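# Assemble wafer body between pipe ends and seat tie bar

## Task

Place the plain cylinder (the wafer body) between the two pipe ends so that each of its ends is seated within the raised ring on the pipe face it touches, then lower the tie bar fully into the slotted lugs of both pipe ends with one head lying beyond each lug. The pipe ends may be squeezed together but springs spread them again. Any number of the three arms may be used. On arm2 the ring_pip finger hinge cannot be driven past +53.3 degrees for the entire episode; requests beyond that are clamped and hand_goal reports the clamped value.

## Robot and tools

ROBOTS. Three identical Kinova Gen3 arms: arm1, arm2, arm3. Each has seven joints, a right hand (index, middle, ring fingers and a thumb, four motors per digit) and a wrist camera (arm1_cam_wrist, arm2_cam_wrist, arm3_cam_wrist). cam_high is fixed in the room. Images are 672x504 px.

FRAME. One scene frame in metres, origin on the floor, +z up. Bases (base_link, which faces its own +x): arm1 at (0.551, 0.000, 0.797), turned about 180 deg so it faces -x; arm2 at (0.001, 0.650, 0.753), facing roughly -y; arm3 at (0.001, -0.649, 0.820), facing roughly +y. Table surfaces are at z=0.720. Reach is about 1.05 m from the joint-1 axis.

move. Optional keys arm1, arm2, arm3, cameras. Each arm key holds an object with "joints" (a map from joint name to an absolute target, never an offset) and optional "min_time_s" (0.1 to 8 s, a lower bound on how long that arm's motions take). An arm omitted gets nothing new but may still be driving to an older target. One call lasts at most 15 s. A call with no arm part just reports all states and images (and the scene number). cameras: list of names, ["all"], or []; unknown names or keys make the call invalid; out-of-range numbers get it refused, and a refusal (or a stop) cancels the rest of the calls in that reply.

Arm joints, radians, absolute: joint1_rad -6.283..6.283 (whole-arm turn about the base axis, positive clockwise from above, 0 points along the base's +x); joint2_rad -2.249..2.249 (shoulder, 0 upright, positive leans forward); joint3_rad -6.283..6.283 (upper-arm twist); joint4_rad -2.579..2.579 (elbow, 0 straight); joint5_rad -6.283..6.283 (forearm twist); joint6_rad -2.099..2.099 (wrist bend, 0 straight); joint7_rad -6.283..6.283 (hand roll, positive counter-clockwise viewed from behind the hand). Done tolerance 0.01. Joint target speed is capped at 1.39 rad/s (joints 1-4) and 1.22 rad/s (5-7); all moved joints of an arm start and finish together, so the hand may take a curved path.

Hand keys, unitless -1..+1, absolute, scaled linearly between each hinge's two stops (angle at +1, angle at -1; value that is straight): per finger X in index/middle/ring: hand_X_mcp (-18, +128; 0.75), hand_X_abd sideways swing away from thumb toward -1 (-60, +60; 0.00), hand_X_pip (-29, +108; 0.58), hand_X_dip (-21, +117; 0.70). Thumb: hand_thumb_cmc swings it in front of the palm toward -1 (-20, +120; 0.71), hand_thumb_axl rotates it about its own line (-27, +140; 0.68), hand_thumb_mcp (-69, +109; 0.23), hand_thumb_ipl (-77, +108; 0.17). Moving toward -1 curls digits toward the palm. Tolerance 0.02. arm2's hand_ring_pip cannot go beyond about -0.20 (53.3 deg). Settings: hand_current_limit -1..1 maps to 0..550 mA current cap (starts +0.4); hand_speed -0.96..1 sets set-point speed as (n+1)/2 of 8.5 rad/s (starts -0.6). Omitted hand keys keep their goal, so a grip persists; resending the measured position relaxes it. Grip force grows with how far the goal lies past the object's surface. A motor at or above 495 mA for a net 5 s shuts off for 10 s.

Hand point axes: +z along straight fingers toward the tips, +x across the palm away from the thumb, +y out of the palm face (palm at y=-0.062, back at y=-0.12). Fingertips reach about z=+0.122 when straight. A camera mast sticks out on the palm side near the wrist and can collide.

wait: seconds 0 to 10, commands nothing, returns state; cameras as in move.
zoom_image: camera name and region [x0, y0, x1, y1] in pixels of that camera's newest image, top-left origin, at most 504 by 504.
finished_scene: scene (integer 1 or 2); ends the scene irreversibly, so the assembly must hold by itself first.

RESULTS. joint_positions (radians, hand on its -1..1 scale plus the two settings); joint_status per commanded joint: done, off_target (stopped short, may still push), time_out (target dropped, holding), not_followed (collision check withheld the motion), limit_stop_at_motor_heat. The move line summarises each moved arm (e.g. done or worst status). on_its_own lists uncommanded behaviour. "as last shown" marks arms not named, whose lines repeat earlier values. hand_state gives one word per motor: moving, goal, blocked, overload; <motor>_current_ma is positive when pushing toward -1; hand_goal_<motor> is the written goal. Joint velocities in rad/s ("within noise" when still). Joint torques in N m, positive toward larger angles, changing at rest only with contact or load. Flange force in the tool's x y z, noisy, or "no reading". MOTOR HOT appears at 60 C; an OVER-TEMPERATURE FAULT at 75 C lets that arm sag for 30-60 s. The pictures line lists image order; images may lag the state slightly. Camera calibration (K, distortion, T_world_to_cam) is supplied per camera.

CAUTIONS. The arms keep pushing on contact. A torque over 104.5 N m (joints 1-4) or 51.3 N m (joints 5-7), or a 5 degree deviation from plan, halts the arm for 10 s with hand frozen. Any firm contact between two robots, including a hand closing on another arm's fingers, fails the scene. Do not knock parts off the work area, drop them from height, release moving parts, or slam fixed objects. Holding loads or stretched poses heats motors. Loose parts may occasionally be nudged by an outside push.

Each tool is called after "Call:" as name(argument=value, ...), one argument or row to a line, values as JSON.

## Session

Scene 1 done. On to scene 2.

Call:
move(
)

Call:
zoom_image(
  camera="cam_high",
  region=[130, 180, 370, 400],
)

Call:
zoom_image(
  camera="cam_high",
  region=[320, 150, 560, 390],
)

Scene clock: 0.00 s.
Joint torques (N m): no reading
Motor temperatures (°C): arm1=[41 37 35 41 41 46 48] | arm2=[39 40 34 38 42 52 46] | arm3=[40 39 35 35 49 43 51]
Flange force (N): no reading
Joint velocities: within noise
arm1.joint_positions: joint1_rad=+0.341 joint2_rad=-0.360 joint3_rad=-0.124 joint4_rad=+1.391 joint5_rad=-0.054 joint6_rad=+1.868 joint7_rad=+1.773 hand_index_mcp=+0.753 hand_index_abd=+0.000 hand_index_pip=+0.577 hand_index_dip=+0.696 hand_middle_mcp=+0.753 hand_middle_abd=+0.000 hand_middle_pip=+0.577 hand_middle_dip=+0.696 hand_ring_mcp=+0.753 hand_ring_abd=+0.000 hand_ring_pip=+0.577 hand_ring_dip=+0.696 hand_thumb_cmc=+0.714 hand_thumb_axl=+0.677 hand_thumb_mcp=+0.226 hand_thumb_ipl=+0.168 hand_current_limit=+0.400 hand_speed=-0.600
arm1.joint_status: not commanded
arm1.hand_state: goal,goal,goal,goal,goal,goal,goal,goal,goal,goal,goal,goal,goal,goal,goal,goal
arm1.index_mcp_current_ma: 0
arm1.index_abd_current_ma: 0
arm1.index_pip_current_ma: 0
arm1.index_dip_current_ma: 0
arm1.middle_mcp_current_ma: 0
arm1.middle_abd_current_ma: 0
arm1.middle_pip_current_ma: 0
arm1.middle_dip_current_ma: 0
arm1.ring_mcp_current_ma: 0
arm1.ring_abd_current_ma: 0
arm1.ring_pip_current_ma: 0
arm1.ring_dip_current_ma: 0
arm1.thumb_cmc_current_ma: 0
arm1.thumb_axl_current_ma: 0
arm1.thumb_mcp_current_ma: 0
arm1.thumb_ipl_current_ma: 0
arm1.hand_goal_index_mcp: 0.754
arm1.hand_goal_index_abd: 0.000
arm1.hand_goal_index_pip: 0.576
arm1.hand_goal_index_dip: 0.696
arm1.hand_goal_middle_mcp: 0.754
arm1.hand_goal_middle_abd: 0.000
arm1.hand_goal_middle_pip: 0.576
arm1.hand_goal_middle_dip: 0.696
arm1.hand_goal_ring_mcp: 0.754
arm1.hand_goal_ring_abd: 0.000
arm1.hand_goal_ring_pip: 0.576
arm1.hand_goal_ring_dip: 0.696
arm1.hand_goal_thumb_cmc: 0.714
arm1.hand_goal_thumb_axl: 0.678
arm1.hand_goal_thumb_mcp: 0.226
arm1.hand_goal_thumb_ipl: 0.168
arm1.hand: x=+0.3393 y=-0.0470 z=+1.3453 quat_wxyz=(-0.014, +0.993, +0.023, -0.116) (m; scene frame)
arm2.joint_positions: joint1_rad=+0.706 joint2_rad=-0.512 joint3_rad=-0.034 joint4_rad=+1.522 joint5_rad=-0.018 joint6_rad=+1.894 joint7_rad=+1.989 hand_index_mcp=+0.753 hand_index_abd=+0.000 hand_index_pip=+0.577 hand_index_dip=+0.696 hand_middle_mcp=+0.753 hand_middle_abd=+0.000 hand_middle_pip=+0.577 hand_middle_dip=+0.696 hand_ring_mcp=+0.753 hand_ring_abd=+0.000 hand_ring_pip=+0.577 hand_ring_dip=+0.696 hand_thumb_cmc=+0.714 hand_thumb_axl=+0.677 hand_thumb_mcp=+0.226 hand_thumb_ipl=+0.168 hand_current_limit=+0.400 hand_speed=-0.600
arm2.joint_status: not commanded
arm2.hand_state: goal,goal,goal,goal,goal,goal,goal,goal,goal,goal,goal,goal,goal,goal,goal,goal
arm2.index_mcp_current_ma: 0
arm2.index_abd_current_ma: 0
arm2.index_pip_current_ma: 0
arm2.index_dip_current_ma: 0
arm2.middle_mcp_current_ma: 0
arm2.middle_abd_current_ma: 0
arm2.middle_pip_current_ma: 0
arm2.middle_dip_current_ma: 0
arm2.ring_mcp_current_ma: 0
arm2.ring_abd_current_ma: 0
arm2.ring_pip_current_ma: 0
arm2.ring_dip_current_ma: 0
arm2.thumb_cmc_current_ma: 0
arm2.thumb_axl_current_ma: 0
arm2.thumb_mcp_current_ma: 0
arm2.thumb_ipl_current_ma: 0
arm2.hand_goal_index_mcp: 0.754
arm2.hand_goal_index_abd: 0.000
arm2.hand_goal_index_pip: 0.576
arm2.hand_goal_index_dip: 0.696
arm2.hand_goal_middle_mcp: 0.754
arm2.hand_goal_middle_abd: 0.000
arm2.hand_goal_middle_pip: 0.576
arm2.hand_goal_middle_dip: 0.696
arm2.hand_goal_ring_mcp: 0.754
arm2.hand_goal_ring_abd: 0.000
arm2.hand_goal_ring_pip: 0.576
arm2.hand_goal_ring_dip: 0.696
arm2.hand_goal_thumb_cmc: 0.714
arm2.hand_goal_thumb_axl: 0.678
arm2.hand_goal_thumb_mcp: 0.226
arm2.hand_goal_thumb_ipl: 0.168
arm2.hand: x=-0.0136 y=+0.5154 z=+1.2758 quat_wxyz=(+0.028, +0.781, +0.613, -0.116) (m; scene frame)
arm3.joint_positions: joint1_rad=-0.512 joint2_rad=-0.367 joint3_rad=-0.073 joint4_rad=+1.387 joint5_rad=+0.000 joint6_rad=+2.015 joint7_rad=+1.601 hand_index_mcp=+0.753 hand_index_abd=+0.000 hand_index_pip=+0.577 hand_index_dip=+0.696 hand_middle_mcp=+0.753 hand_middle_abd=+0.000 hand_middle_pip=+0.577 hand_middle_dip=+0.696 hand_ring_mcp=+0.753 hand_ring_abd=+0.000 hand_ring_pip=+0.577 hand_ring_dip=+0.696 hand_thumb_cmc=+0.714 hand_thumb_axl=+0.677 hand_thumb_mcp=+0.226 hand_thumb_ipl=+0.168 hand_current_limit=+0.400 hand_speed=-0.600
arm3.joint_status: not commanded
arm3.hand_state: goal,goal,goal,goal,goal,goal,goal,goal,goal,goal,goal,goal,goal,goal,goal,goal
arm3.index_mcp_current_ma: 0
arm3.index_abd_current_ma: 0
arm3.index_pip_current_ma: 0
arm3.index_dip_current_ma: 0
arm3.middle_mcp_current_ma: 0
arm3.middle_abd_current_ma: 0
arm3.middle_pip_current_ma: 0
arm3.middle_dip_current_ma: 0
arm3.ring_mcp_current_ma: 0
arm3.ring_abd_current_ma: 0
arm3.ring_pip_current_ma: 0
arm3.ring_dip_current_ma: 0
arm3.thumb_cmc_current_ma: 0
arm3.thumb_axl_current_ma: 0
arm3.thumb_mcp_current_ma: 0
arm3.thumb_ipl_current_ma: 0
arm3.hand_goal_index_mcp: 0.754
arm3.hand_goal_index_abd: 0.000
arm3.hand_goal_index_pip: 0.576
arm3.hand_goal_index_dip: 0.696
arm3.hand_goal_middle_mcp: 0.754
arm3.hand_goal_middle_abd: 0.000
arm3.hand_goal_middle_pip: 0.576
arm3.hand_goal_middle_dip: 0.696
arm3.hand_goal_ring_mcp: 0.754
arm3.hand_goal_ring_abd: 0.000
arm3.hand_goal_ring_pip: 0.576
arm3.hand_goal_ring_dip: 0.696
arm3.hand_goal_thumb_cmc: 0.714
arm3.hand_goal_thumb_axl: 0.678
arm3.hand_goal_thumb_mcp: 0.226
arm3.hand_goal_thumb_ipl: 0.168
arm3.hand: x=-0.1463 y=-0.5505 z=+1.3634 quat_wxyz=(+0.037, -0.891, +0.450, +0.044) (m; scene frame)
pictures: arm1_cam_wrist, arm2_cam_wrist, arm3_cam_wrist, cam_high
camera_calibration:
arm1_cam_wrist: T_world_to_cam=[[-0.765388, -0.614526, 0.191149, 0.00606796], [-0.233421, 0.541867, 0.8074, -1.03036], [-0.599746, 0.573356, -0.558182, 1.10555], [0, 0, 0, 1]] pos_world=[0.427187, -0.0718278, 1.44785]
arm2_cam_wrist: T_world_to_cam=[[0.42611, -0.898469, 0.105754, 0.366343], [-0.486953, -0.129268, 0.863809, -1.09434], [-0.762435, -0.419575, -0.492594, 0.951967], [0, 0, 0, 1]] pos_world=[0.0368186, 0.587105, 1.37549]
arm3_cam_wrist: T_world_to_cam=[[-0.950952, 0.303447, 0.060085, -0.0165589], [0.239518, 0.599372, 0.763796, -0.720059], [0.195758, 0.740725, -0.642655, 1.43837], [0, 0, 0, 1]] pos_world=[-0.124852, -0.628828, 1.47535]

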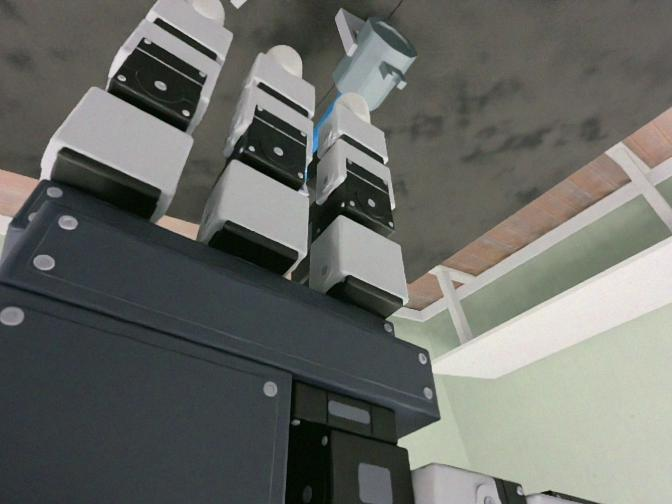

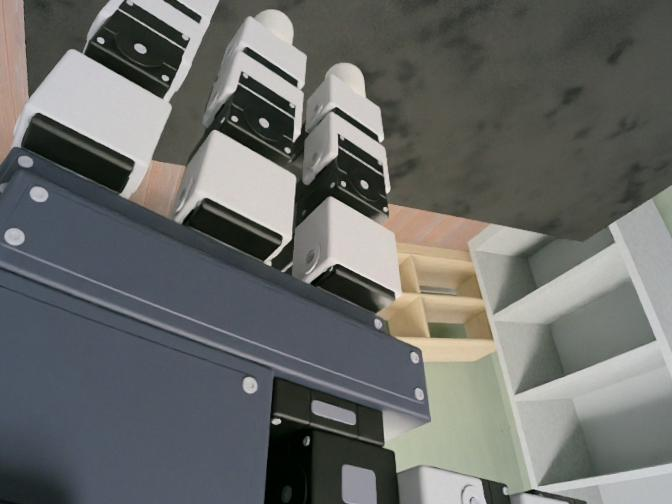

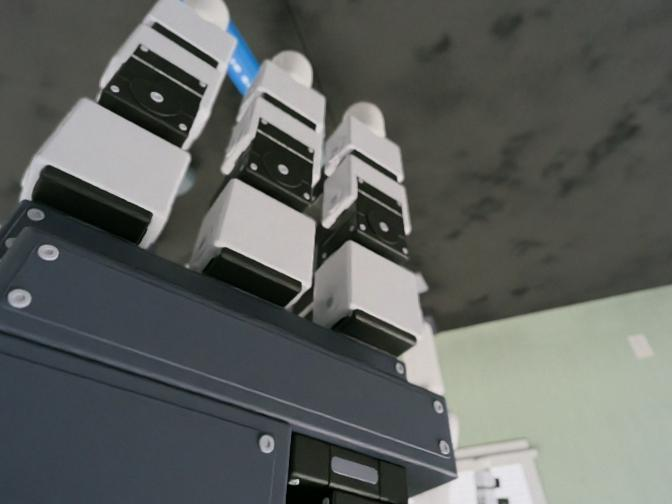

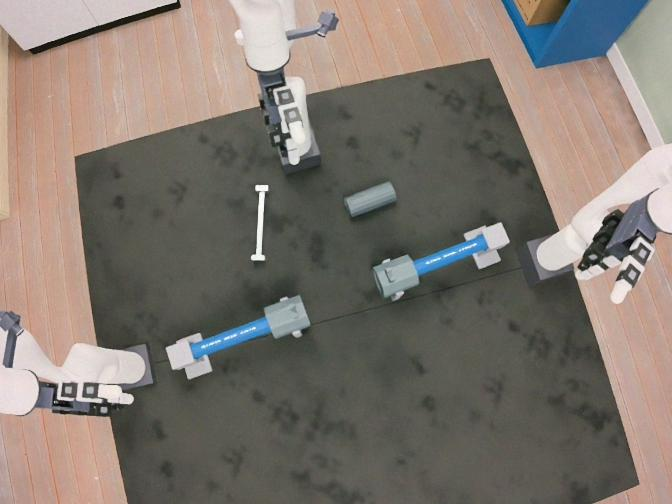

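Scaled by 2.100.

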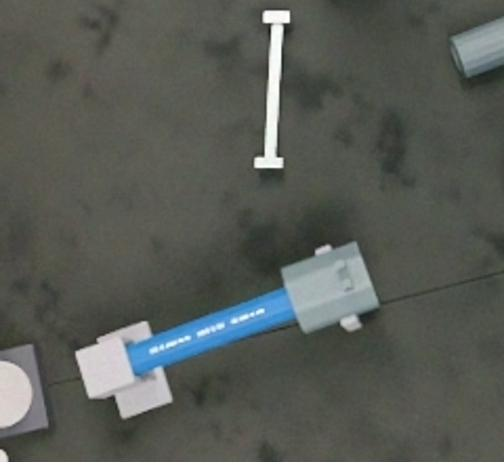

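Scaled by 2.100.

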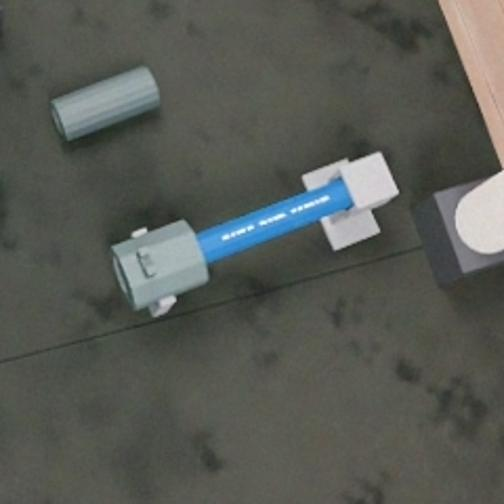

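Call:
zoom_image(
  camera="cam_high",
  region=[335, 165, 405, 235],
)

Call:
zoom_image(
  camera="cam_high",
  region=[220, 180, 300, 270],
)

Call:
zoom_image(
  camera="cam_high",
  region=[255, 285, 325, 355],
)

Call:
zoom_image(
  camera="cam_high",
  region=[360, 240, 430, 310],
)

Scaled by 7.200.

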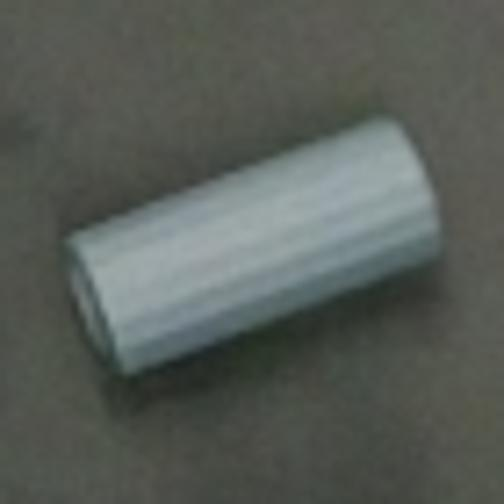

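Scaled by 5.600.

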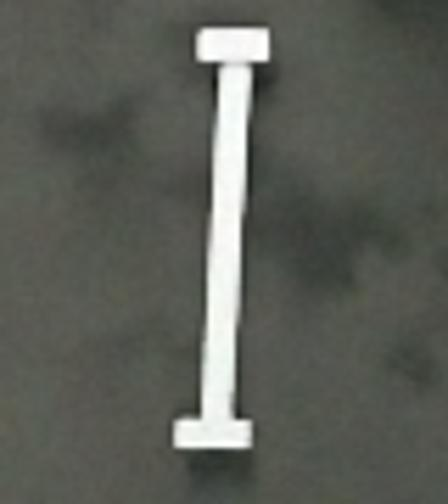

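Scaled by 7.200.

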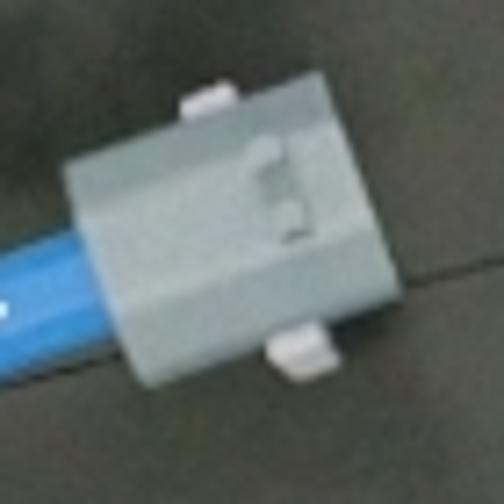

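Scaled by 7.200.

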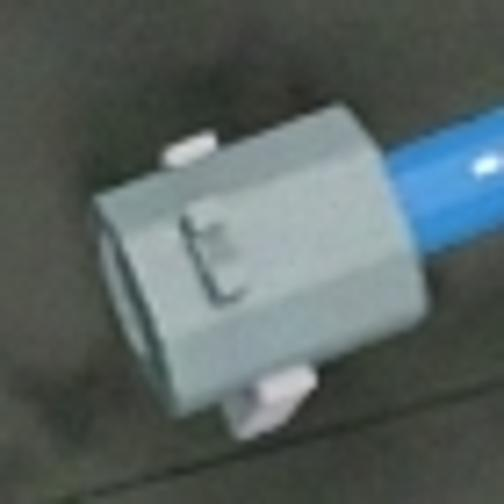

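Call:
zoom_image(
  camera="cam_high",
  region=[280, 297, 308, 325],
)

Call:
zoom_image(
  camera="cam_high",
  region=[376, 262, 404, 290],
)

Scaled by 18.000.

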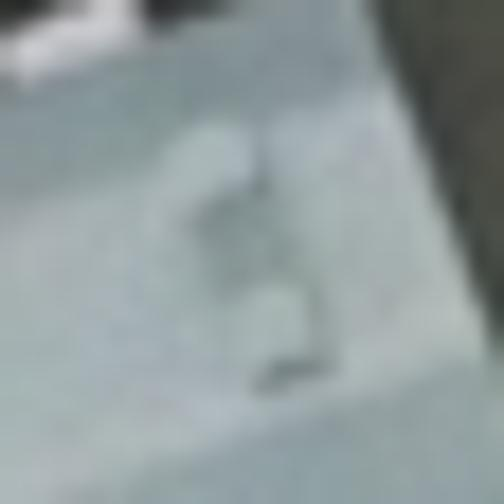

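Scaled by 18.000.

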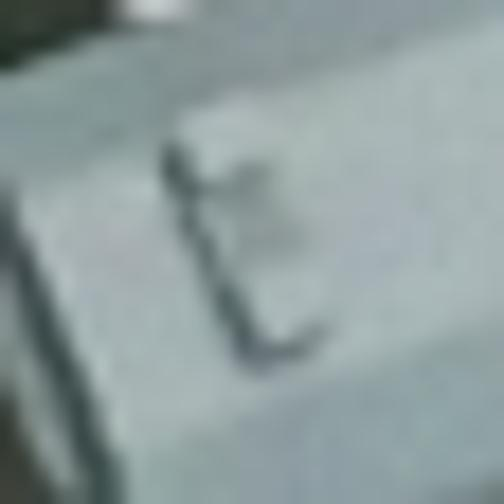

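Call:
move(
  arm1={"joints":{"joint1_rad":-0.4542,"joint2_rad":0.5,"joint3_rad":0,"joint4_rad":1.7,"joint5_rad":-0.3071,"joint6_rad":1.7,"joint7_rad":-0.2,"hand_index_mcp":0.959,"hand_middle_mcp":0.959,"hand_ring_mcp":0.959,"hand_index_pip":-0.153,"hand_middle_pip":-0.153,"hand_ring_pip":-0.153,"hand_index_dip":0.043,"hand_middle_dip":0.043,"hand_ring_dip":0.043,"hand_thumb_cmc":-0.829,"hand_thumb_mcp":0.112,"hand_thumb_ipl":-0.049},"min_time_s":4},
  arm2={"joints":{"joint1_rad":0.0102,"joint2_rad":0.1147,"joint3_rad":0,"joint4_rad":1.9003,"joint5_rad":0,"joint6_rad":1.1266,"joint7_rad":1.6815,"hand_index_mcp":-0.479,"hand_middle_mcp":-0.479,"hand_ring_mcp":-0.479,"hand_thumb_cmc":-0.571,"hand_thumb_mcp":0.95,"hand_thumb_ipl":0.6},"min_time_s":4},
  arm3={"joints":{"joint1_rad":0.2571,"joint2_rad":0.2019,"joint3_rad":0,"joint4_rad":2.0438,"joint5_rad":0,"joint6_rad":0.8959,"joint7_rad":1.9147,"hand_index_mcp":-0.479,"hand_middle_mcp":-0.479,"hand_ring_mcp":-0.479,"hand_thumb_cmc":-0.571,"hand_thumb_mcp":0.95,"hand_thumb_ipl":0.6},"min_time_s":4},
  cameras=["all"],
)

Scene clock: 224.90 s.
Joint torques (N m): arm1=[-0.4 -13.7 -1.01 -4.18 -0.57 1.87 0.23] | arm2=[-1.25 -11.95 0.53 -7.37 -0.18 0.2 -0.03] | arm3=[0.83 -12.3 -0.31 -6.66 -0.19 -0.13 0.24]
Motor temperatures (°C): arm1=[41 37 35 41 40 46 48] | arm2=[39 39 33 38 41 52 45] | arm3=[40 38 35 35 49 42 51]
Flange force (N): arm1=[0.6 -0.7 -3.1] | arm2=[-5.1 -2.9 2.3] | arm3=[-4.3 0.9 2.6]
move: arm1 done; arm2 off_target; arm3 off_target
Joint velocities: within noise
arm1.joint_positions: joint1_rad=-0.454 joint2_rad=+0.500 joint3_rad=+0.000 joint4_rad=+1.700 joint5_rad=-0.307 joint6_rad=+1.700 joint7_rad=-0.200 hand_index_mcp=+0.956 hand_index_abd=+0.000 hand_index_pip=-0.150 hand_index_dip=+0.047 hand_middle_mcp=+0.955 hand_middle_abd=+0.000 hand_middle_pip=-0.150 hand_middle_dip=+0.047 hand_ring_mcp=+0.955 hand_ring_abd=+0.000 hand_ring_pip=-0.150 hand_ring_dip=+0.047 hand_thumb_cmc=-0.825 hand_thumb_axl=+0.677 hand_thumb_mcp=+0.110 hand_thumb_ipl=-0.047 hand_current_limit=+0.400 hand_speed=-0.600
arm1.joint_status: all done
arm1.hand_state: goal,goal,goal,goal,goal,goal,goal,goal,goal,goal,goal,goal,goal,goal,goal,goal
arm1.index_mcp_current_ma: -1
arm1.index_abd_current_ma: 0
arm1.index_pip_current_ma: 0
arm1.index_dip_current_ma: 1
arm1.middle_mcp_current_ma: -2
arm1.middle_abd_current_ma: 0
arm1.middle_pip_current_ma: 0
arm1.middle_dip_current_ma: 1
arm1.ring_mcp_current_ma: -2
arm1.ring_abd_current_ma: 0
arm1.ring_pip_current_ma: 0
arm1.ring_dip_current_ma: 1
arm1.thumb_cmc_current_ma: 1
arm1.thumb_axl_current_ma: 0
arm1.thumb_mcp_current_ma: -1
arm1.thumb_ipl_current_ma: 0
arm1.hand_goal_index_mcp: 0.960
arm1.hand_goal_index_abd: 0.000
arm1.hand_goal_index_pip: -0.152
arm1.hand_goal_index_dip: 0.044
arm1.hand_goal_middle_mcp: 0.960
arm1.hand_goal_middle_abd: 0.000
arm1.hand_goal_middle_pip: -0.152
arm1.hand_goal_middle_dip: 0.044
arm1.hand_goal_ring_mcp: 0.960
arm1.hand_goal_ring_abd: 0.000
arm1.hand_goal_ring_pip: -0.152
arm1.hand_goal_ring_dip: 0.044
arm1.hand_goal_thumb_cmc: -0.828
arm1.hand_goal_thumb_axl: 0.678
arm1.hand_goal_thumb_mcp: 0.112
arm1.hand_goal_thumb_ipl: -0.048
arm1.hand: x=+0.2944 y=-0.1719 z=+0.9962 quat_wxyz=(-0.266, +0.716, -0.574, +0.294) (m; scene frame)
arm2.joint_positions: joint1_rad=+0.010 joint2_rad=+0.115 joint3_rad=+0.000 joint4_rad=+1.900 joint5_rad=+0.000 joint6_rad=+1.127 joint7_rad=+1.681 hand_index_mcp=-0.459 hand_index_abd=+0.000 hand_index_pip=+0.577 hand_index_dip=+0.696 hand_middle_mcp=-0.455 hand_middle_abd=+0.000 hand_middle_pip=+0.577 hand_middle_dip=+0.696 hand_ring_mcp=-0.458 hand_ring_abd=+0.000 hand_ring_pip=+0.577 hand_ring_dip=+0.696 hand_thumb_cmc=-0.568 hand_thumb_axl=+0.677 hand_thumb_mcp=+0.945 hand_thumb_ipl=+0.598 hand_current_limit=+0.400 hand_speed=-0.600
arm2.joint_status: hand_middle_mcp off_target (ended at -0.455, target -0.479); hand_ring_mcp off_target (ended at -0.458, target -0.479); the others done
arm2.hand_state: goal,goal,goal,goal,blocked,goal,goal,goal,goal,goal,goal,goal,goal,goal,goal,goal
arm2.index_mcp_current_ma: 31
arm2.index_abd_current_ma: 0
arm2.index_pip_current_ma: 0
arm2.index_dip_current_ma: 0
arm2.middle_mcp_current_ma: 42
arm2.middle_abd_current_ma: 0
arm2.middle_pip_current_ma: 0
arm2.middle_dip_current_ma: 0
arm2.ring_mcp_current_ma: 34
arm2.ring_abd_current_ma: 0
arm2.ring_pip_current_ma: 0
arm2.ring_dip_current_ma: 0
arm2.thumb_cmc_current_ma: 1
arm2.thumb_axl_current_ma: 0
arm2.thumb_mcp_current_ma: -6
arm2.thumb_ipl_current_ma: -2
arm2.hand_goal_index_mcp: -0.478
arm2.hand_goal_index_abd: 0.000
arm2.hand_goal_index_pip: 0.576
arm2.hand_goal_index_dip: 0.696
arm2.hand_goal_middle_mcp: -0.478
arm2.hand_goal_middle_abd: 0.000
arm2.hand_goal_middle_pip: 0.576
arm2.hand_goal_middle_dip: 0.696
arm2.hand_goal_ring_mcp: -0.478
arm2.hand_goal_ring_abd: 0.000
arm2.hand_goal_ring_pip: 0.576
arm2.hand_goal_ring_dip: 0.696
arm2.hand_goal_thumb_cmc: -0.570
arm2.hand_goal_thumb_axl: 0.678
arm2.hand_goal_thumb_mcp: 0.950
arm2.hand_goal_thumb_ipl: 0.600
arm2.hand: x=+0.0634 y=+0.3054 z=+1.0195 quat_wxyz=(-0.001, +0.667, +0.745, -0.002) (m; scene frame)
arm3.joint_positions: joint1_rad=+0.257 joint2_rad=+0.202 joint3_rad=+0.000 joint4_rad=+2.044 joint5_rad=+0.000 joint6_rad=+0.896 joint7_rad=+1.915 hand_index_mcp=-0.456 hand_index_abd=+0.000 hand_index_pip=+0.577 hand_index_dip=+0.696 hand_middle_mcp=-0.457 hand_middle_abd=+0.000 hand_middle_pip=+0.577 hand_middle_dip=+0.696 hand_ring_mcp=-0.454 hand_ring_abd=+0.000 hand_ring_pip=+0.577 hand_ring_dip=+0.696 hand_thumb_cmc=-0.568 hand_thumb_axl=+0.677 hand_thumb_mcp=+0.945 hand_thumb_ipl=+0.598 hand_current_limit=+0.400 hand_speed=-0.600
arm3.joint_status: hand_index_mcp off_target (ended at -0.456, target -0.479); hand_middle_mcp off_target (ended at -0.457, target -0.479); hand_ring_mcp off_target (ended at -0.454, target -0.479); the others done
arm3.hand_state: blocked,goal,goal,goal,blocked,goal,goal,goal,blocked,goal,goal,goal,goal,goal,goal,goal
arm3.index_mcp_current_ma: 12
arm3.index_abd_current_ma: 0
arm3.index_pip_current_ma: 0
arm3.index_dip_current_ma: 0
arm3.middle_mcp_current_ma: 11
arm3.middle_abd_current_ma: 0
arm3.middle_pip_current_ma: 0
arm3.middle_dip_current_ma: 0
arm3.ring_mcp_current_ma: 14
arm3.ring_abd_current_ma: 0
arm3.ring_pip_current_ma: 0
arm3.ring_dip_current_ma: 0
arm3.thumb_cmc_current_ma: 0
arm3.thumb_axl_current_ma: 0
arm3.thumb_mcp_current_ma: -1
arm3.thumb_ipl_current_ma: 0
arm3.hand_goal_index_mcp: -0.478
arm3.hand_goal_index_abd: 0.000
arm3.hand_goal_index_pip: 0.576
arm3.hand_goal_index_dip: 0.696
arm3.hand_goal_middle_mcp: -0.478
arm3.hand_goal_middle_abd: 0.000
arm3.hand_goal_middle_pip: 0.576
arm3.hand_goal_middle_dip: 0.696
arm3.hand_goal_ring_mcp: -0.478
arm3.hand_goal_ring_abd: 0.000
arm3.hand_goal_ring_pip: 0.576
arm3.hand_goal_ring_dip: 0.696
arm3.hand_goal_thumb_cmc: -0.570
arm3.hand_goal_thumb_axl: 0.678
arm3.hand_goal_thumb_mcp: 0.950
arm3.hand_goal_thumb_ipl: 0.600
arm3.hand: x=+0.0162 y=-0.3211 z=+1.0199 quat_wxyz=(-0.001, -0.745, +0.667, +0.004) (m; scene frame)
pictures: arm1_cam_wrist, arm2_cam_wrist, arm3_cam_wrist, cam_high
camera_calibration:
arm1_cam_wrist: T_world_to_cam=[[-0.537432, 0.684795, -0.492161, 0.798674], [-0.202569, 0.461691, 0.863601, -0.770094], [0.818616, 0.563824, -0.109409, 0.089069], [0, 0, 0, 1]] pos_world=[0.200322, -0.241601, 1.06788]
arm2_cam_wrist: T_world_to_cam=[[0.70348, -0.710709, -0.00306492, 0.207991], [-0.472323, -0.470733, 0.745199, -0.63832], [-0.531062, -0.522785, -0.666835, 0.990802], [0, 0, 0, 1]] pos_world=[0.0783662, 0.365319, 1.13701]
arm3_cam_wrist: T_world_to_cam=[[-0.670487, 0.741882, -0.00761036, 0.294207], [0.52286, 0.479771, 0.704583, -0.616743], [0.526369, 0.468435, -0.709581, 0.991344], [0, 0, 0, 1]] pos_world=[-0.00207997, -0.386751, 1.14022]

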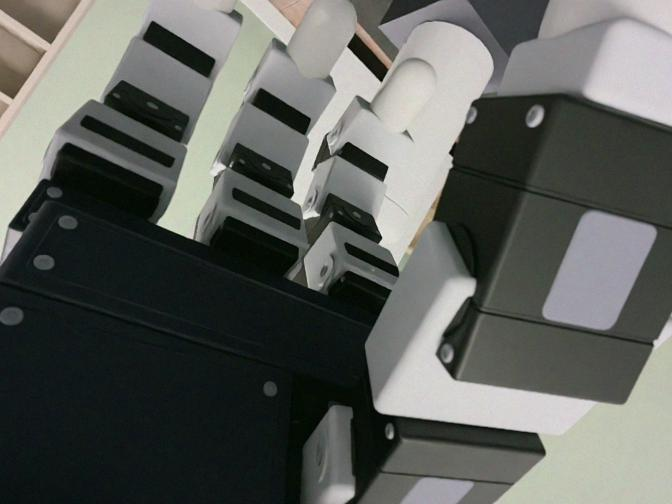

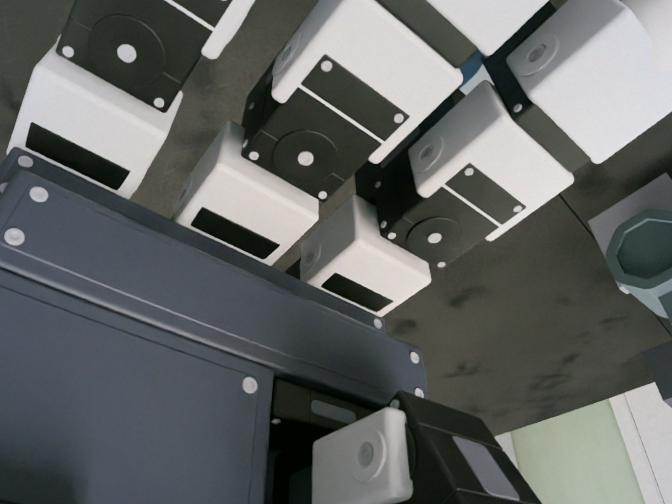

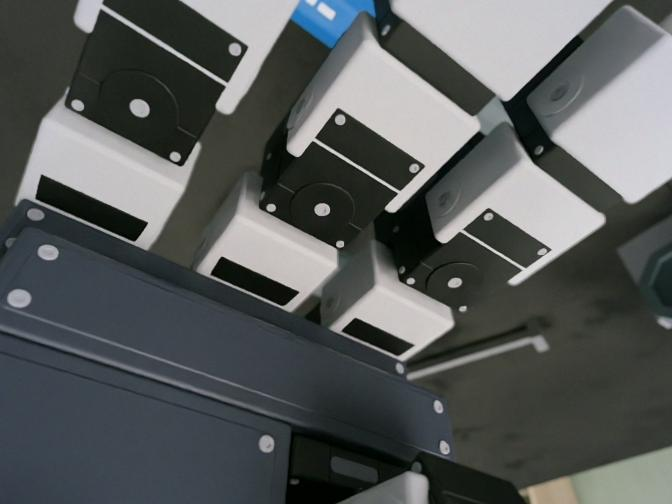

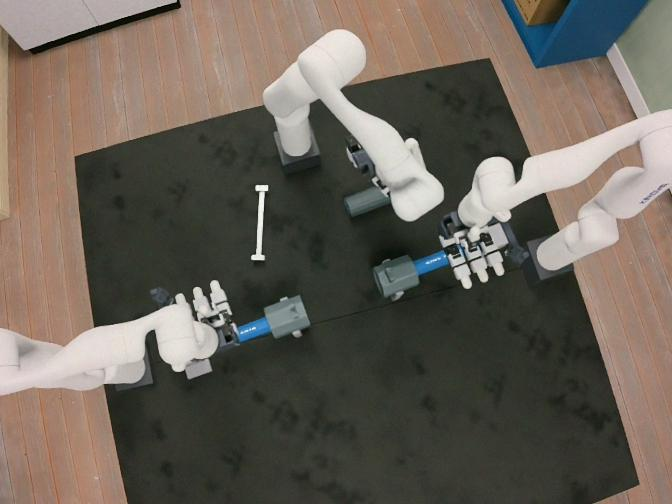

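Call:
move(
  arm1={"joints":{"joint1_rad":-0.4542,"joint2_rad":0.886,"joint4_rad":1.6974,"joint5_rad":-0.3071,"joint6_rad":1.574,"joint7_rad":-0.2005},"min_time_s":2},
  arm2={"joints":{"joint1_rad":0.0102,"joint2_rad":0.3068,"joint4_rad":2.1243,"joint6_rad":0.7115,"joint7_rad":1.6815},"min_time_s":2},
  arm3={"joints":{"joint1_rad":0.2571,"joint2_rad":0.4631,"joint4_rad":2.2106,"joint6_rad":0.4679,"joint7_rad":1.9147},"min_time_s":2},
  cameras=["all"],
)

Call:
zoom_image(
  camera="cam_high",
  region=[320, 150, 460, 290],
)

Scene clock: 236.03 s.
Joint torques (N m): arm1=[-0.42 -16.5 -1.16 -1.48 -0.29 2.4 0.21] | arm2=[-1.23 -13.54 0.56 -5.24 -0.09 0.17 -0.02] | arm3=[0.78 -14.36 -0.24 -3.77 -0.09 -0.1 0.26]
Motor temperatures (°C): arm1=[41 37 35 41 40 46 48] | arm2=[39 39 33 38 41 52 45] | arm3=[40 38 35 35 49 42 51]
Flange force (N): arm1=[0.4 -1.0 -2.7] | arm2=[-4.1 -4.1 4.7] | arm3=[-3.8 2.2 4.4]
move: arm1 done; arm2 done; arm3 done
Joint velocities: within noise
arm1.joint_positions: joint1_rad=-0.454 joint2_rad=+0.886 joint3_rad=+0.000 joint4_rad=+1.697 joint5_rad=-0.307 joint6_rad=+1.574 joint7_rad=-0.201 hand_index_mcp=+0.955 hand_index_abd=+0.000 hand_index_pip=-0.150 hand_index_dip=+0.047 hand_middle_mcp=+0.954 hand_middle_abd=+0.000 hand_middle_pip=-0.150 hand_middle_dip=+0.047 hand_ring_mcp=+0.954 hand_ring_abd=+0.000 hand_ring_pip=-0.150 hand_ring_dip=+0.047 hand_thumb_cmc=-0.825 hand_thumb_axl=+0.677 hand_thumb_mcp=+0.110 hand_thumb_ipl=-0.047 hand_current_limit=+0.400 hand_speed=-0.600
arm1.joint_status: all done
arm1.hand_state: goal,goal,goal,goal,goal,goal,goal,goal,goal,goal,goal,goal,goal,goal,goal,goal
arm1.index_mcp_current_ma: -2
arm1.index_abd_current_ma: 0
arm1.index_pip_current_ma: 0
arm1.index_dip_current_ma: 1
arm1.middle_mcp_current_ma: -2
arm1.middle_abd_current_ma: 0
arm1.middle_pip_current_ma: 0
arm1.middle_dip_current_ma: 1
arm1.ring_mcp_current_ma: -2
arm1.ring_abd_current_ma: 0
arm1.ring_pip_current_ma: 0
arm1.ring_dip_current_ma: 1
arm1.thumb_cmc_current_ma: 1
arm1.thumb_axl_current_ma: 0
arm1.thumb_mcp_current_ma: -1
arm1.thumb_ipl_current_ma: 0
arm1.hand_goal_index_mcp: 0.960
arm1.hand_goal_index_abd: 0.000
arm1.hand_goal_index_pip: -0.152
arm1.hand_goal_index_dip: 0.044
arm1.hand_goal_middle_mcp: 0.960
arm1.hand_goal_middle_abd: 0.000
arm1.hand_goal_middle_pip: -0.152
arm1.hand_goal_middle_dip: 0.044
arm1.hand_goal_ring_mcp: 0.960
arm1.hand_goal_ring_abd: 0.000
arm1.hand_goal_ring_pip: -0.152
arm1.hand_goal_ring_dip: 0.044
arm1.hand_goal_thumb_cmc: -0.828
arm1.hand_goal_thumb_axl: 0.678
arm1.hand_goal_thumb_mcp: 0.112
arm1.hand_goal_thumb_ipl: -0.048
arm1.hand: x=+0.3183 y=-0.1583 z=+0.8577 quat_wxyz=(-0.376, +0.651, -0.571, +0.330) (m; scene frame)
arm2.joint_positions: joint1_rad=+0.010 joint2_rad=+0.307 joint3_rad=+0.000 joint4_rad=+2.124 joint5_rad=+0.000 joint6_rad=+0.712 joint7_rad=+1.681 hand_index_mcp=-0.459 hand_index_abd=+0.000 hand_index_pip=+0.577 hand_index_dip=+0.696 hand_middle_mcp=-0.455 hand_middle_abd=+0.000 hand_middle_pip=+0.577 hand_middle_dip=+0.696 hand_ring_mcp=-0.458 hand_ring_abd=+0.000 hand_ring_pip=+0.577 hand_ring_dip=+0.696 hand_thumb_cmc=-0.568 hand_thumb_axl=+0.677 hand_thumb_mcp=+0.946 hand_thumb_ipl=+0.598 hand_current_limit=+0.400 hand_speed=-0.600
arm2.joint_status: all done
arm2.hand_state: goal,goal,goal,goal,blocked,goal,goal,goal,goal,goal,goal,goal,goal,goal,goal,goal
arm2.index_mcp_current_ma: 31
arm2.index_abd_current_ma: 0
arm2.index_pip_current_ma: 0
arm2.index_dip_current_ma: 0
arm2.middle_mcp_current_ma: 42
arm2.middle_abd_current_ma: 0
arm2.middle_pip_current_ma: 0
arm2.middle_dip_current_ma: 0
arm2.ring_mcp_current_ma: 34
arm2.ring_abd_current_ma: 0
arm2.ring_pip_current_ma: 0
arm2.ring_dip_current_ma: 0
arm2.thumb_cmc_current_ma: 1
arm2.thumb_axl_current_ma: 0
arm2.thumb_mcp_current_ma: -6
arm2.thumb_ipl_current_ma: -2
arm2.hand_goal_index_mcp: -0.478
arm2.hand_goal_index_abd: 0.000
arm2.hand_goal_index_pip: 0.576
arm2.hand_goal_index_dip: 0.696
arm2.hand_goal_middle_mcp: -0.478
arm2.hand_goal_middle_abd: 0.000
arm2.hand_goal_middle_pip: 0.576
arm2.hand_goal_middle_dip: 0.696
arm2.hand_goal_ring_mcp: -0.478
arm2.hand_goal_ring_abd: 0.000
arm2.hand_goal_ring_pip: 0.576
arm2.hand_goal_ring_dip: 0.696
arm2.hand_goal_thumb_cmc: -0.570
arm2.hand_goal_thumb_axl: 0.678
arm2.hand_goal_thumb_mcp: 0.950
arm2.hand_goal_thumb_ipl: 0.600
arm2.hand: x=+0.0630 y=+0.3055 z=+0.8994 quat_wxyz=(-0.001, +0.667, +0.745, -0.001) (m; scene frame)
arm3.joint_positions: joint1_rad=+0.257 joint2_rad=+0.463 joint3_rad=+0.000 joint4_rad=+2.211 joint5_rad=+0.000 joint6_rad=+0.468 joint7_rad=+1.915 hand_index_mcp=-0.456 hand_index_abd=+0.000 hand_index_pip=+0.577 hand_index_dip=+0.696 hand_middle_mcp=-0.457 hand_middle_abd=+0.000 hand_middle_pip=+0.577 hand_middle_dip=+0.696 hand_ring_mcp=-0.454 hand_ring_abd=+0.000 hand_ring_pip=+0.577 hand_ring_dip=+0.696 hand_thumb_cmc=-0.568 hand_thumb_axl=+0.677 hand_thumb_mcp=+0.945 hand_thumb_ipl=+0.598 hand_current_limit=+0.400 hand_speed=-0.600
arm3.joint_status: all done
arm3.hand_state: blocked,goal,goal,goal,blocked,goal,goal,goal,blocked,goal,goal,goal,goal,goal,goal,goal
arm3.index_mcp_current_ma: 12
arm3.index_abd_current_ma: 0
arm3.index_pip_current_ma: 0
arm3.index_dip_current_ma: 0
arm3.middle_mcp_current_ma: 11
arm3.middle_abd_current_ma: 0
arm3.middle_pip_current_ma: 0
arm3.middle_dip_current_ma: 0
arm3.ring_mcp_current_ma: 14
arm3.ring_abd_current_ma: 0
arm3.ring_pip_current_ma: 0
arm3.ring_dip_current_ma: 0
arm3.thumb_cmc_current_ma: 0
arm3.thumb_axl_current_ma: 0
arm3.thumb_mcp_current_ma: -1
arm3.thumb_ipl_current_ma: 0
arm3.hand_goal_index_mcp: -0.478
arm3.hand_goal_index_abd: 0.000
arm3.hand_goal_index_pip: 0.576
arm3.hand_goal_index_dip: 0.696
arm3.hand_goal_middle_mcp: -0.478
arm3.hand_goal_middle_abd: 0.000
arm3.hand_goal_middle_pip: 0.576
arm3.hand_goal_middle_dip: 0.696
arm3.hand_goal_ring_mcp: -0.478
arm3.hand_goal_ring_abd: 0.000
arm3.hand_goal_ring_pip: 0.576
arm3.hand_goal_ring_dip: 0.696
arm3.hand_goal_thumb_cmc: -0.570
arm3.hand_goal_thumb_axl: 0.678
arm3.hand_goal_thumb_mcp: 0.950
arm3.hand_goal_thumb_ipl: 0.600
arm3.hand: x=+0.0154 y=-0.3207 z=+0.9000 quat_wxyz=(-0.001, -0.745, +0.667, +0.004) (m; scene frame)
pictures: arm1_cam_wrist, arm2_cam_wrist, arm3_cam_wrist, cam_high
camera_calibration:
arm1_cam_wrist: T_world_to_cam=[[-0.413056, 0.769883, -0.486483, 0.703099], [-0.382624, 0.338042, 0.859841, -0.611031], [0.826428, 0.541302, 0.154945, -0.186118], [0, 0, 0, 1]] pos_world=[0.210438, -0.234004, 0.896273]
arm2_cam_wrist: T_world_to_cam=[[0.703481, -0.710704, -0.00382065, 0.208745], [-0.472296, -0.4715, 0.744731, -0.548298], [-0.531085, -0.522099, -0.667354, 0.910727], [0, 0, 0, 1]] pos_world=[0.0778661, 0.365323, 1.01691]
arm3_cam_wrist: T_world_to_cam=[[-0.670448, 0.741917, -0.00766205, 0.292601], [0.522923, 0.479826, 0.704499, -0.531882], [0.526356, 0.468323, -0.709664, 0.906587], [0, 0, 0, 1]] pos_world=[-0.0028798, -0.386451, 1.02032]

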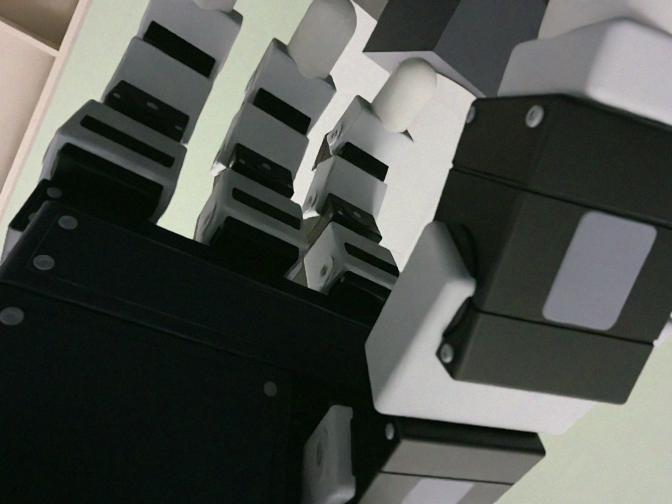

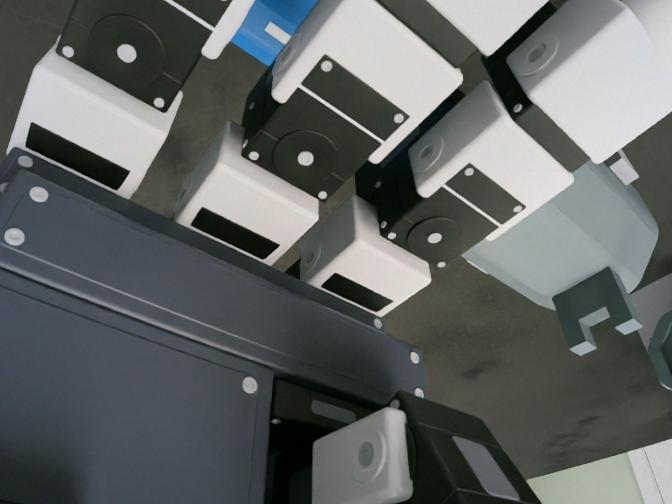

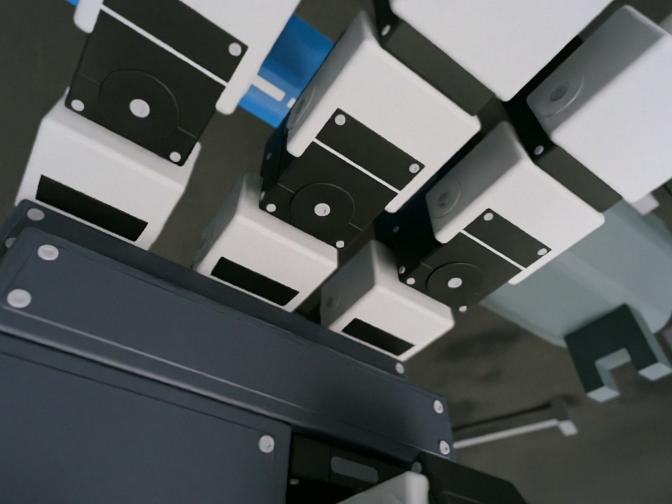

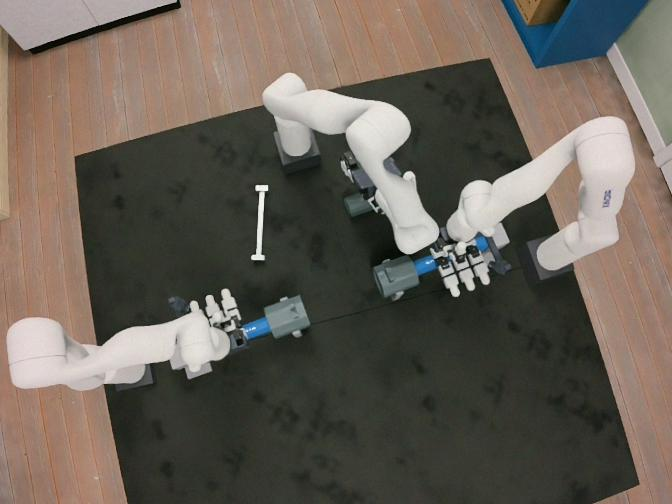

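Scaled by 3.600.

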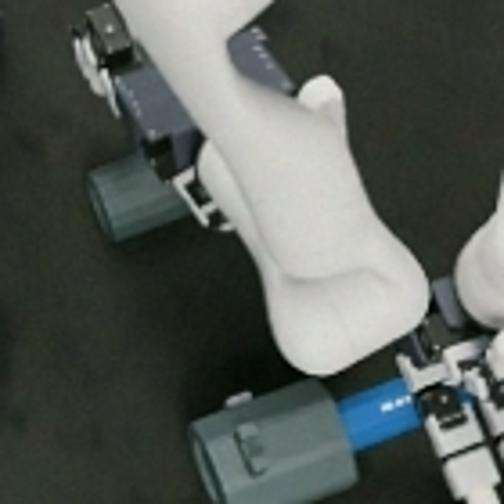

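Call:
move(
  arm3={"joints":{"joint1_rad":-0.25,"joint2_rad":0.2019,"joint4_rad":2.0438,"joint6_rad":0.8959,"joint7_rad":1.4},"min_time_s":3},
  cameras=["cam_high","arm2_cam_wrist"],
)

Call:
zoom_image(
  camera="cam_high",
  region=[320, 150, 460, 290],
)

Call:
zoom_image(
  camera="arm2_cam_wrist",
  region=[440, 150, 672, 390],
)

Scene clock: 255.83 s.
Joint torques (N m): arm1=[-0.42 -16.54 -1.11 -1.52 -0.36 2.39 0.25] | arm2=[-1.16 -13.53 0.55 -5.24 -0.09 0.19 0] | arm3=[0.84 -12.39 -0.22 -6.78 -0.2 -0.26 0.22]
Motor temperatures (°C): arm1=[41 37 35 41 40 46 48] | arm2=[39 39 33 38 41 52 45] | arm3=[40 38 35 35 49 42 51]
Flange force (N): arm1=[0.4 -1.0 -2.6] | arm2=[-4.0 -3.8 4.7] | arm3=[-3.4 2.9 2.6]
move: arm3 done
Joint velocities: within noise
arm1, arm2: as last shown
arm1.hand: x=+0.3184 y=-0.1583 z=+0.8577 quat_wxyz=(-0.376, +0.651, -0.571, +0.330) (m; scene frame)
arm3.joint_positions: joint1_rad=-0.250 joint2_rad=+0.202 joint3_rad=+0.000 joint4_rad=+2.044 joint5_rad=+0.000 joint6_rad=+0.896 joint7_rad=+1.400 hand_index_mcp=-0.456 hand_index_abd=+0.000 hand_index_pip=+0.577 hand_index_dip=+0.696 hand_middle_mcp=-0.457 hand_middle_abd=+0.000 hand_middle_pip=+0.577 hand_middle_dip=+0.696 hand_ring_mcp=-0.454 hand_ring_abd=+0.000 hand_ring_pip=+0.577 hand_ring_dip=+0.696 hand_thumb_cmc=-0.568 hand_thumb_axl=+0.677 hand_thumb_mcp=+0.945 hand_thumb_ipl=+0.598 hand_current_limit=+0.400 hand_speed=-0.600
arm3.joint_status: all done
arm3.hand_state: blocked,goal,goal,goal,blocked,goal,goal,goal,blocked,goal,goal,goal,goal,goal,goal,goal
arm3.index_mcp_current_ma: 12
arm3.index_abd_current_ma: 0
arm3.index_pip_current_ma: 0
arm3.index_dip_current_ma: 0
arm3.middle_mcp_current_ma: 11
arm3.middle_abd_current_ma: 0
arm3.middle_pip_current_ma: 0
arm3.middle_dip_current_ma: 0
arm3.ring_mcp_current_ma: 14
arm3.ring_abd_current_ma: 0
arm3.ring_pip_current_ma: 0
arm3.ring_dip_current_ma: 0
arm3.thumb_cmc_current_ma: 0
arm3.thumb_axl_current_ma: 0
arm3.thumb_mcp_current_ma: -1
arm3.thumb_ipl_current_ma: 0
arm3.hand_goal_index_mcp: -0.478
arm3.hand_goal_index_abd: 0.000
arm3.hand_goal_index_pip: 0.576
arm3.hand_goal_index_dip: 0.696
arm3.hand_goal_middle_mcp: -0.478
arm3.hand_goal_middle_abd: 0.000
arm3.hand_goal_middle_pip: 0.576
arm3.hand_goal_middle_dip: 0.696
arm3.hand_goal_ring_mcp: -0.478
arm3.hand_goal_ring_abd: 0.000
arm3.hand_goal_ring_pip: 0.576
arm3.hand_goal_ring_dip: 0.696
arm3.hand_goal_thumb_cmc: -0.570
arm3.hand_goal_thumb_axl: 0.678
arm3.hand_goal_thumb_mcp: 0.950
arm3.hand_goal_thumb_ipl: 0.600
arm3.hand: x=-0.1494 y=-0.3111 z=+1.0210 quat_wxyz=(-0.001, -0.742, +0.670, +0.004) (m; scene frame)
pictures: arm2_cam_wrist, cam_high
camera_calibration:
arm2_cam_wrist: T_world_to_cam=[[0.703481, -0.710704, -0.00382065, 0.208745], [-0.472296, -0.4715, 0.744731, -0.548298], [-0.531085, -0.522099, -0.667354, 0.910727], [0, 0, 0, 1]] pos_world=[0.0778661, 0.365323, 1.01691]

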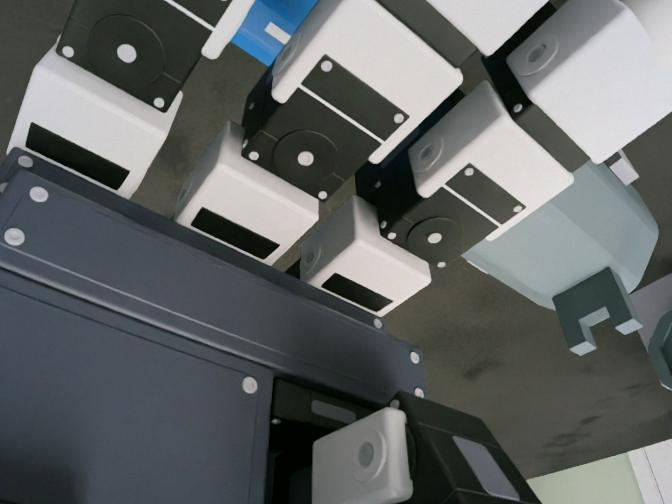

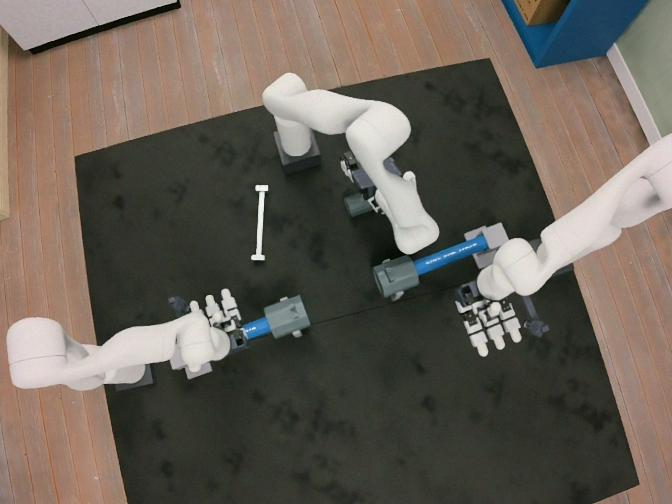

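Scaled by 3.600.

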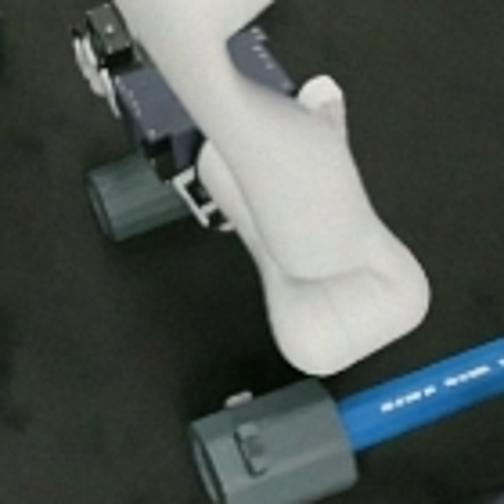

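Scaled by 2.100.

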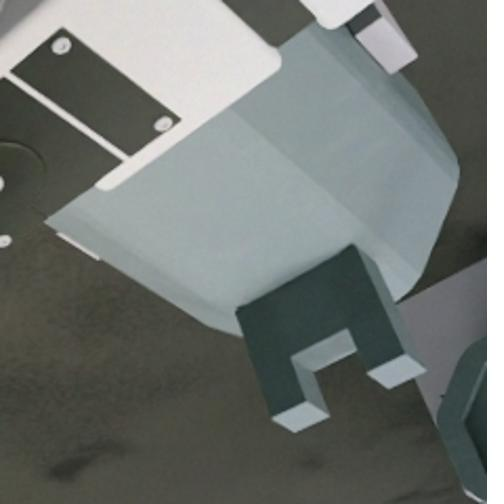

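Call:
move(
  arm1={"joints":{"joint1_rad":-0.4542,"joint2_rad":1.0995,"joint4_rad":1.659,"joint5_rad":-0.3114,"joint6_rad":1.4075,"joint7_rad":-0.1472},"min_time_s":3},
  arm3={"joints":{"joint1_rad":-0.4301,"joint2_rad":0.2133,"joint4_rad":2.0291,"joint6_rad":0.8992,"joint7_rad":-0.0409,"hand_index_mcp":0.75,"hand_middle_mcp":0.75,"hand_ring_mcp":0.75},"min_time_s":3},
  cameras=["arm1_cam_wrist","cam_high"],
)

Call:
zoom_image(
  camera="cam_high",
  region=[320, 150, 460, 290],
)

Scene clock: 295.80 s.
Joint torques (N m): arm1=[-0.48 -17.5 -1.2 -0.14 -0.17 2.45 0.25] | arm2=[-1.17 -13.5 0.53 -5.24 -0.1 0.19 -0.02] | arm3=[0.84 -12.82 -0.21 -6.96 -0.02 -0.31 0.28]
Motor temperatures (°C): arm1=[41 38 35 41 40 46 48] | arm2=[39 39 33 38 41 52 45] | arm3=[40 39 35 35 49 42 51]
Flange force (N): arm1=[0.4 -0.4 -2.8] | arm2=[-4.0 -3.9 4.7] | arm3=[2.6 3.7 3.0]
move: arm1 done; arm3 done
Joint velocities: within noise
arm1.joint_positions: joint1_rad=-0.454 joint2_rad=+1.100 joint3_rad=+0.000 joint4_rad=+1.659 joint5_rad=-0.311 joint6_rad=+1.408 joint7_rad=-0.147 hand_index_mcp=+0.955 hand_index_abd=+0.000 hand_index_pip=-0.151 hand_index_dip=+0.047 hand_middle_mcp=+0.954 hand_middle_abd=+0.000 hand_middle_pip=-0.150 hand_middle_dip=+0.047 hand_ring_mcp=+0.954 hand_ring_abd=+0.000 hand_ring_pip=-0.151 hand_ring_dip=+0.047 hand_thumb_cmc=-0.825 hand_thumb_axl=+0.677 hand_thumb_mcp=+0.110 hand_thumb_ipl=-0.047 hand_current_limit=+0.400 hand_speed=-0.600
arm1.joint_status: all done
arm1.hand_state: goal,goal,goal,goal,goal,goal,goal,goal,goal,goal,goal,goal,goal,goal,goal,goal
arm1.index_mcp_current_ma: -2
arm1.index_abd_current_ma: 0
arm1.index_pip_current_ma: 0
arm1.index_dip_current_ma: 1
arm1.middle_mcp_current_ma: -2
arm1.middle_abd_current_ma: 0
arm1.middle_pip_current_ma: 0
arm1.middle_dip_current_ma: 1
arm1.ring_mcp_current_ma: -2
arm1.ring_abd_current_ma: 0
arm1.ring_pip_current_ma: 0
arm1.ring_dip_current_ma: 1
arm1.thumb_cmc_current_ma: 1
arm1.thumb_axl_current_ma: 0
arm1.thumb_mcp_current_ma: -1
arm1.thumb_ipl_current_ma: 0
arm1.hand_goal_index_mcp: 0.960
arm1.hand_goal_index_abd: 0.000
arm1.hand_goal_index_pip: -0.152
arm1.hand_goal_index_dip: 0.044
arm1.hand_goal_middle_mcp: 0.960
arm1.hand_goal_middle_abd: 0.000
arm1.hand_goal_middle_pip: -0.152
arm1.hand_goal_middle_dip: 0.044
arm1.hand_goal_ring_mcp: 0.960
arm1.hand_goal_ring_abd: 0.000
arm1.hand_goal_ring_pip: -0.152
arm1.hand_goal_ring_dip: 0.044
arm1.hand_goal_thumb_cmc: -0.828
arm1.hand_goal_thumb_axl: 0.678
arm1.hand_goal_thumb_mcp: 0.112
arm1.hand_goal_thumb_ipl: -0.048
arm1.hand: x=+0.3189 y=-0.1595 z=+0.7578 quat_wxyz=(-0.376, +0.651, -0.570, +0.330) (m; scene frame)
arm2: as last shown
arm3.joint_positions: joint1_rad=-0.430 joint2_rad=+0.213 joint3_rad=+0.000 joint4_rad=+2.029 joint5_rad=+0.000 joint6_rad=+0.899 joint7_rad=-0.041 hand_index_mcp=+0.746 hand_index_abd=+0.000 hand_index_pip=+0.577 hand_index_dip=+0.696 hand_middle_mcp=+0.746 hand_middle_abd=+0.000 hand_middle_pip=+0.577 hand_middle_dip=+0.696 hand_ring_mcp=+0.746 hand_ring_abd=+0.000 hand_ring_pip=+0.577 hand_ring_dip=+0.696 hand_thumb_cmc=-0.568 hand_thumb_axl=+0.677 hand_thumb_mcp=+0.945 hand_thumb_ipl=+0.598 hand_current_limit=+0.400 hand_speed=-0.600
arm3.joint_status: all done
arm3.hand_state: goal,goal,goal,goal,goal,goal,goal,goal,goal,goal,goal,goal,goal,goal,goal,goal
arm3.index_mcp_current_ma: 0
arm3.index_abd_current_ma: 0
arm3.index_pip_current_ma: 0
arm3.index_dip_current_ma: 0
arm3.middle_mcp_current_ma: 0
arm3.middle_abd_current_ma: 0
arm3.middle_pip_current_ma: 0
arm3.middle_dip_current_ma: 0
arm3.ring_mcp_current_ma: -1
arm3.ring_abd_current_ma: 0
arm3.ring_pip_current_ma: 0
arm3.ring_dip_current_ma: 0
arm3.thumb_cmc_current_ma: 0
arm3.thumb_axl_current_ma: 0
arm3.thumb_mcp_current_ma: -1
arm3.thumb_ipl_current_ma: 0
arm3.hand_goal_index_mcp: 0.750
arm3.hand_goal_index_abd: 0.000
arm3.hand_goal_index_pip: 0.576
arm3.hand_goal_index_dip: 0.696
arm3.hand_goal_middle_mcp: 0.750
arm3.hand_goal_middle_abd: 0.000
arm3.hand_goal_middle_pip: 0.576
arm3.hand_goal_middle_dip: 0.696
arm3.hand_goal_ring_mcp: 0.750
arm3.hand_goal_ring_abd: 0.000
arm3.hand_goal_ring_pip: 0.576
arm3.hand_goal_ring_dip: 0.696
arm3.hand_goal_thumb_cmc: -0.570
arm3.hand_goal_thumb_axl: 0.678
arm3.hand_goal_thumb_mcp: 0.950
arm3.hand_goal_thumb_ipl: 0.600
arm3.hand: x=-0.1351 y=-0.2502 z=+1.0210 quat_wxyz=(-0.003, -0.205, +0.979, +0.002) (m; scene frame)
pictures: arm1_cam_wrist, cam_high
camera_calibration:
arm1_cam_wrist: T_world_to_cam=[[-0.412859, 0.769957, -0.486532, 0.655638], [-0.382945, 0.337928, 0.859743, -0.524292], [0.826378, 0.541267, 0.155335, -0.170778], [0, 0, 0, 1]] pos_world=[0.211038, -0.235203, 0.796273]

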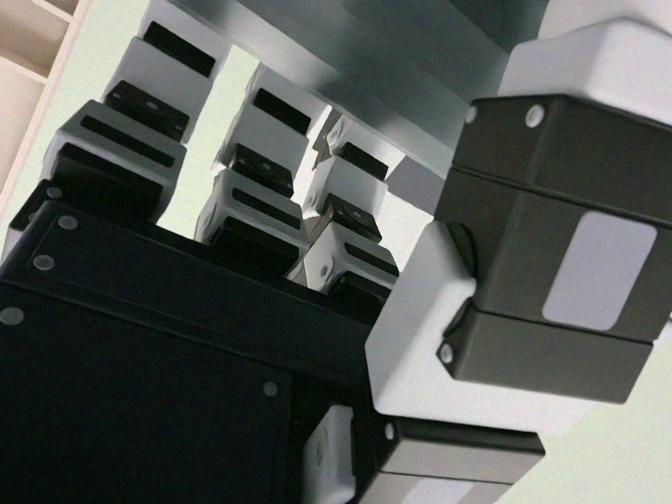

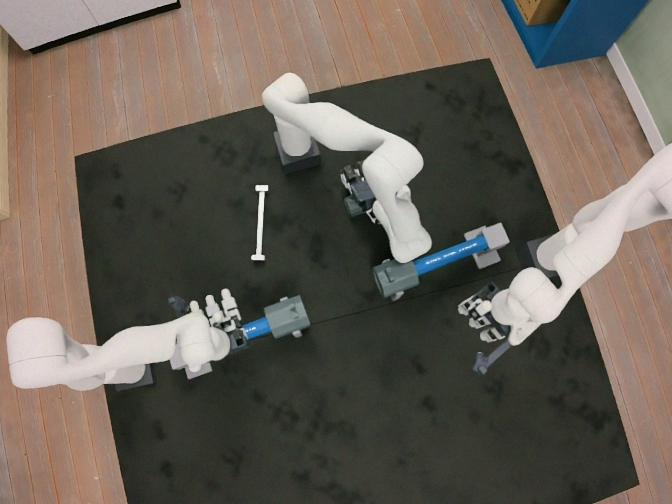

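Scaled by 3.600.

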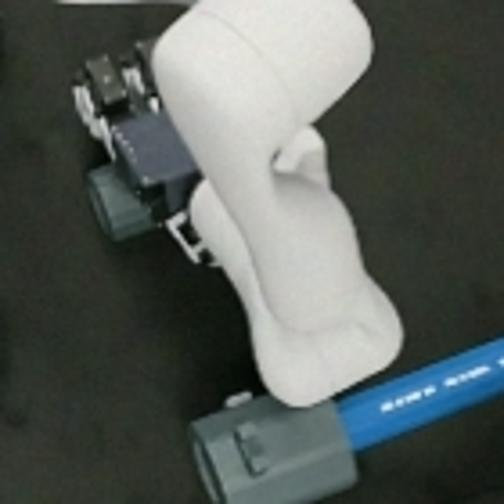

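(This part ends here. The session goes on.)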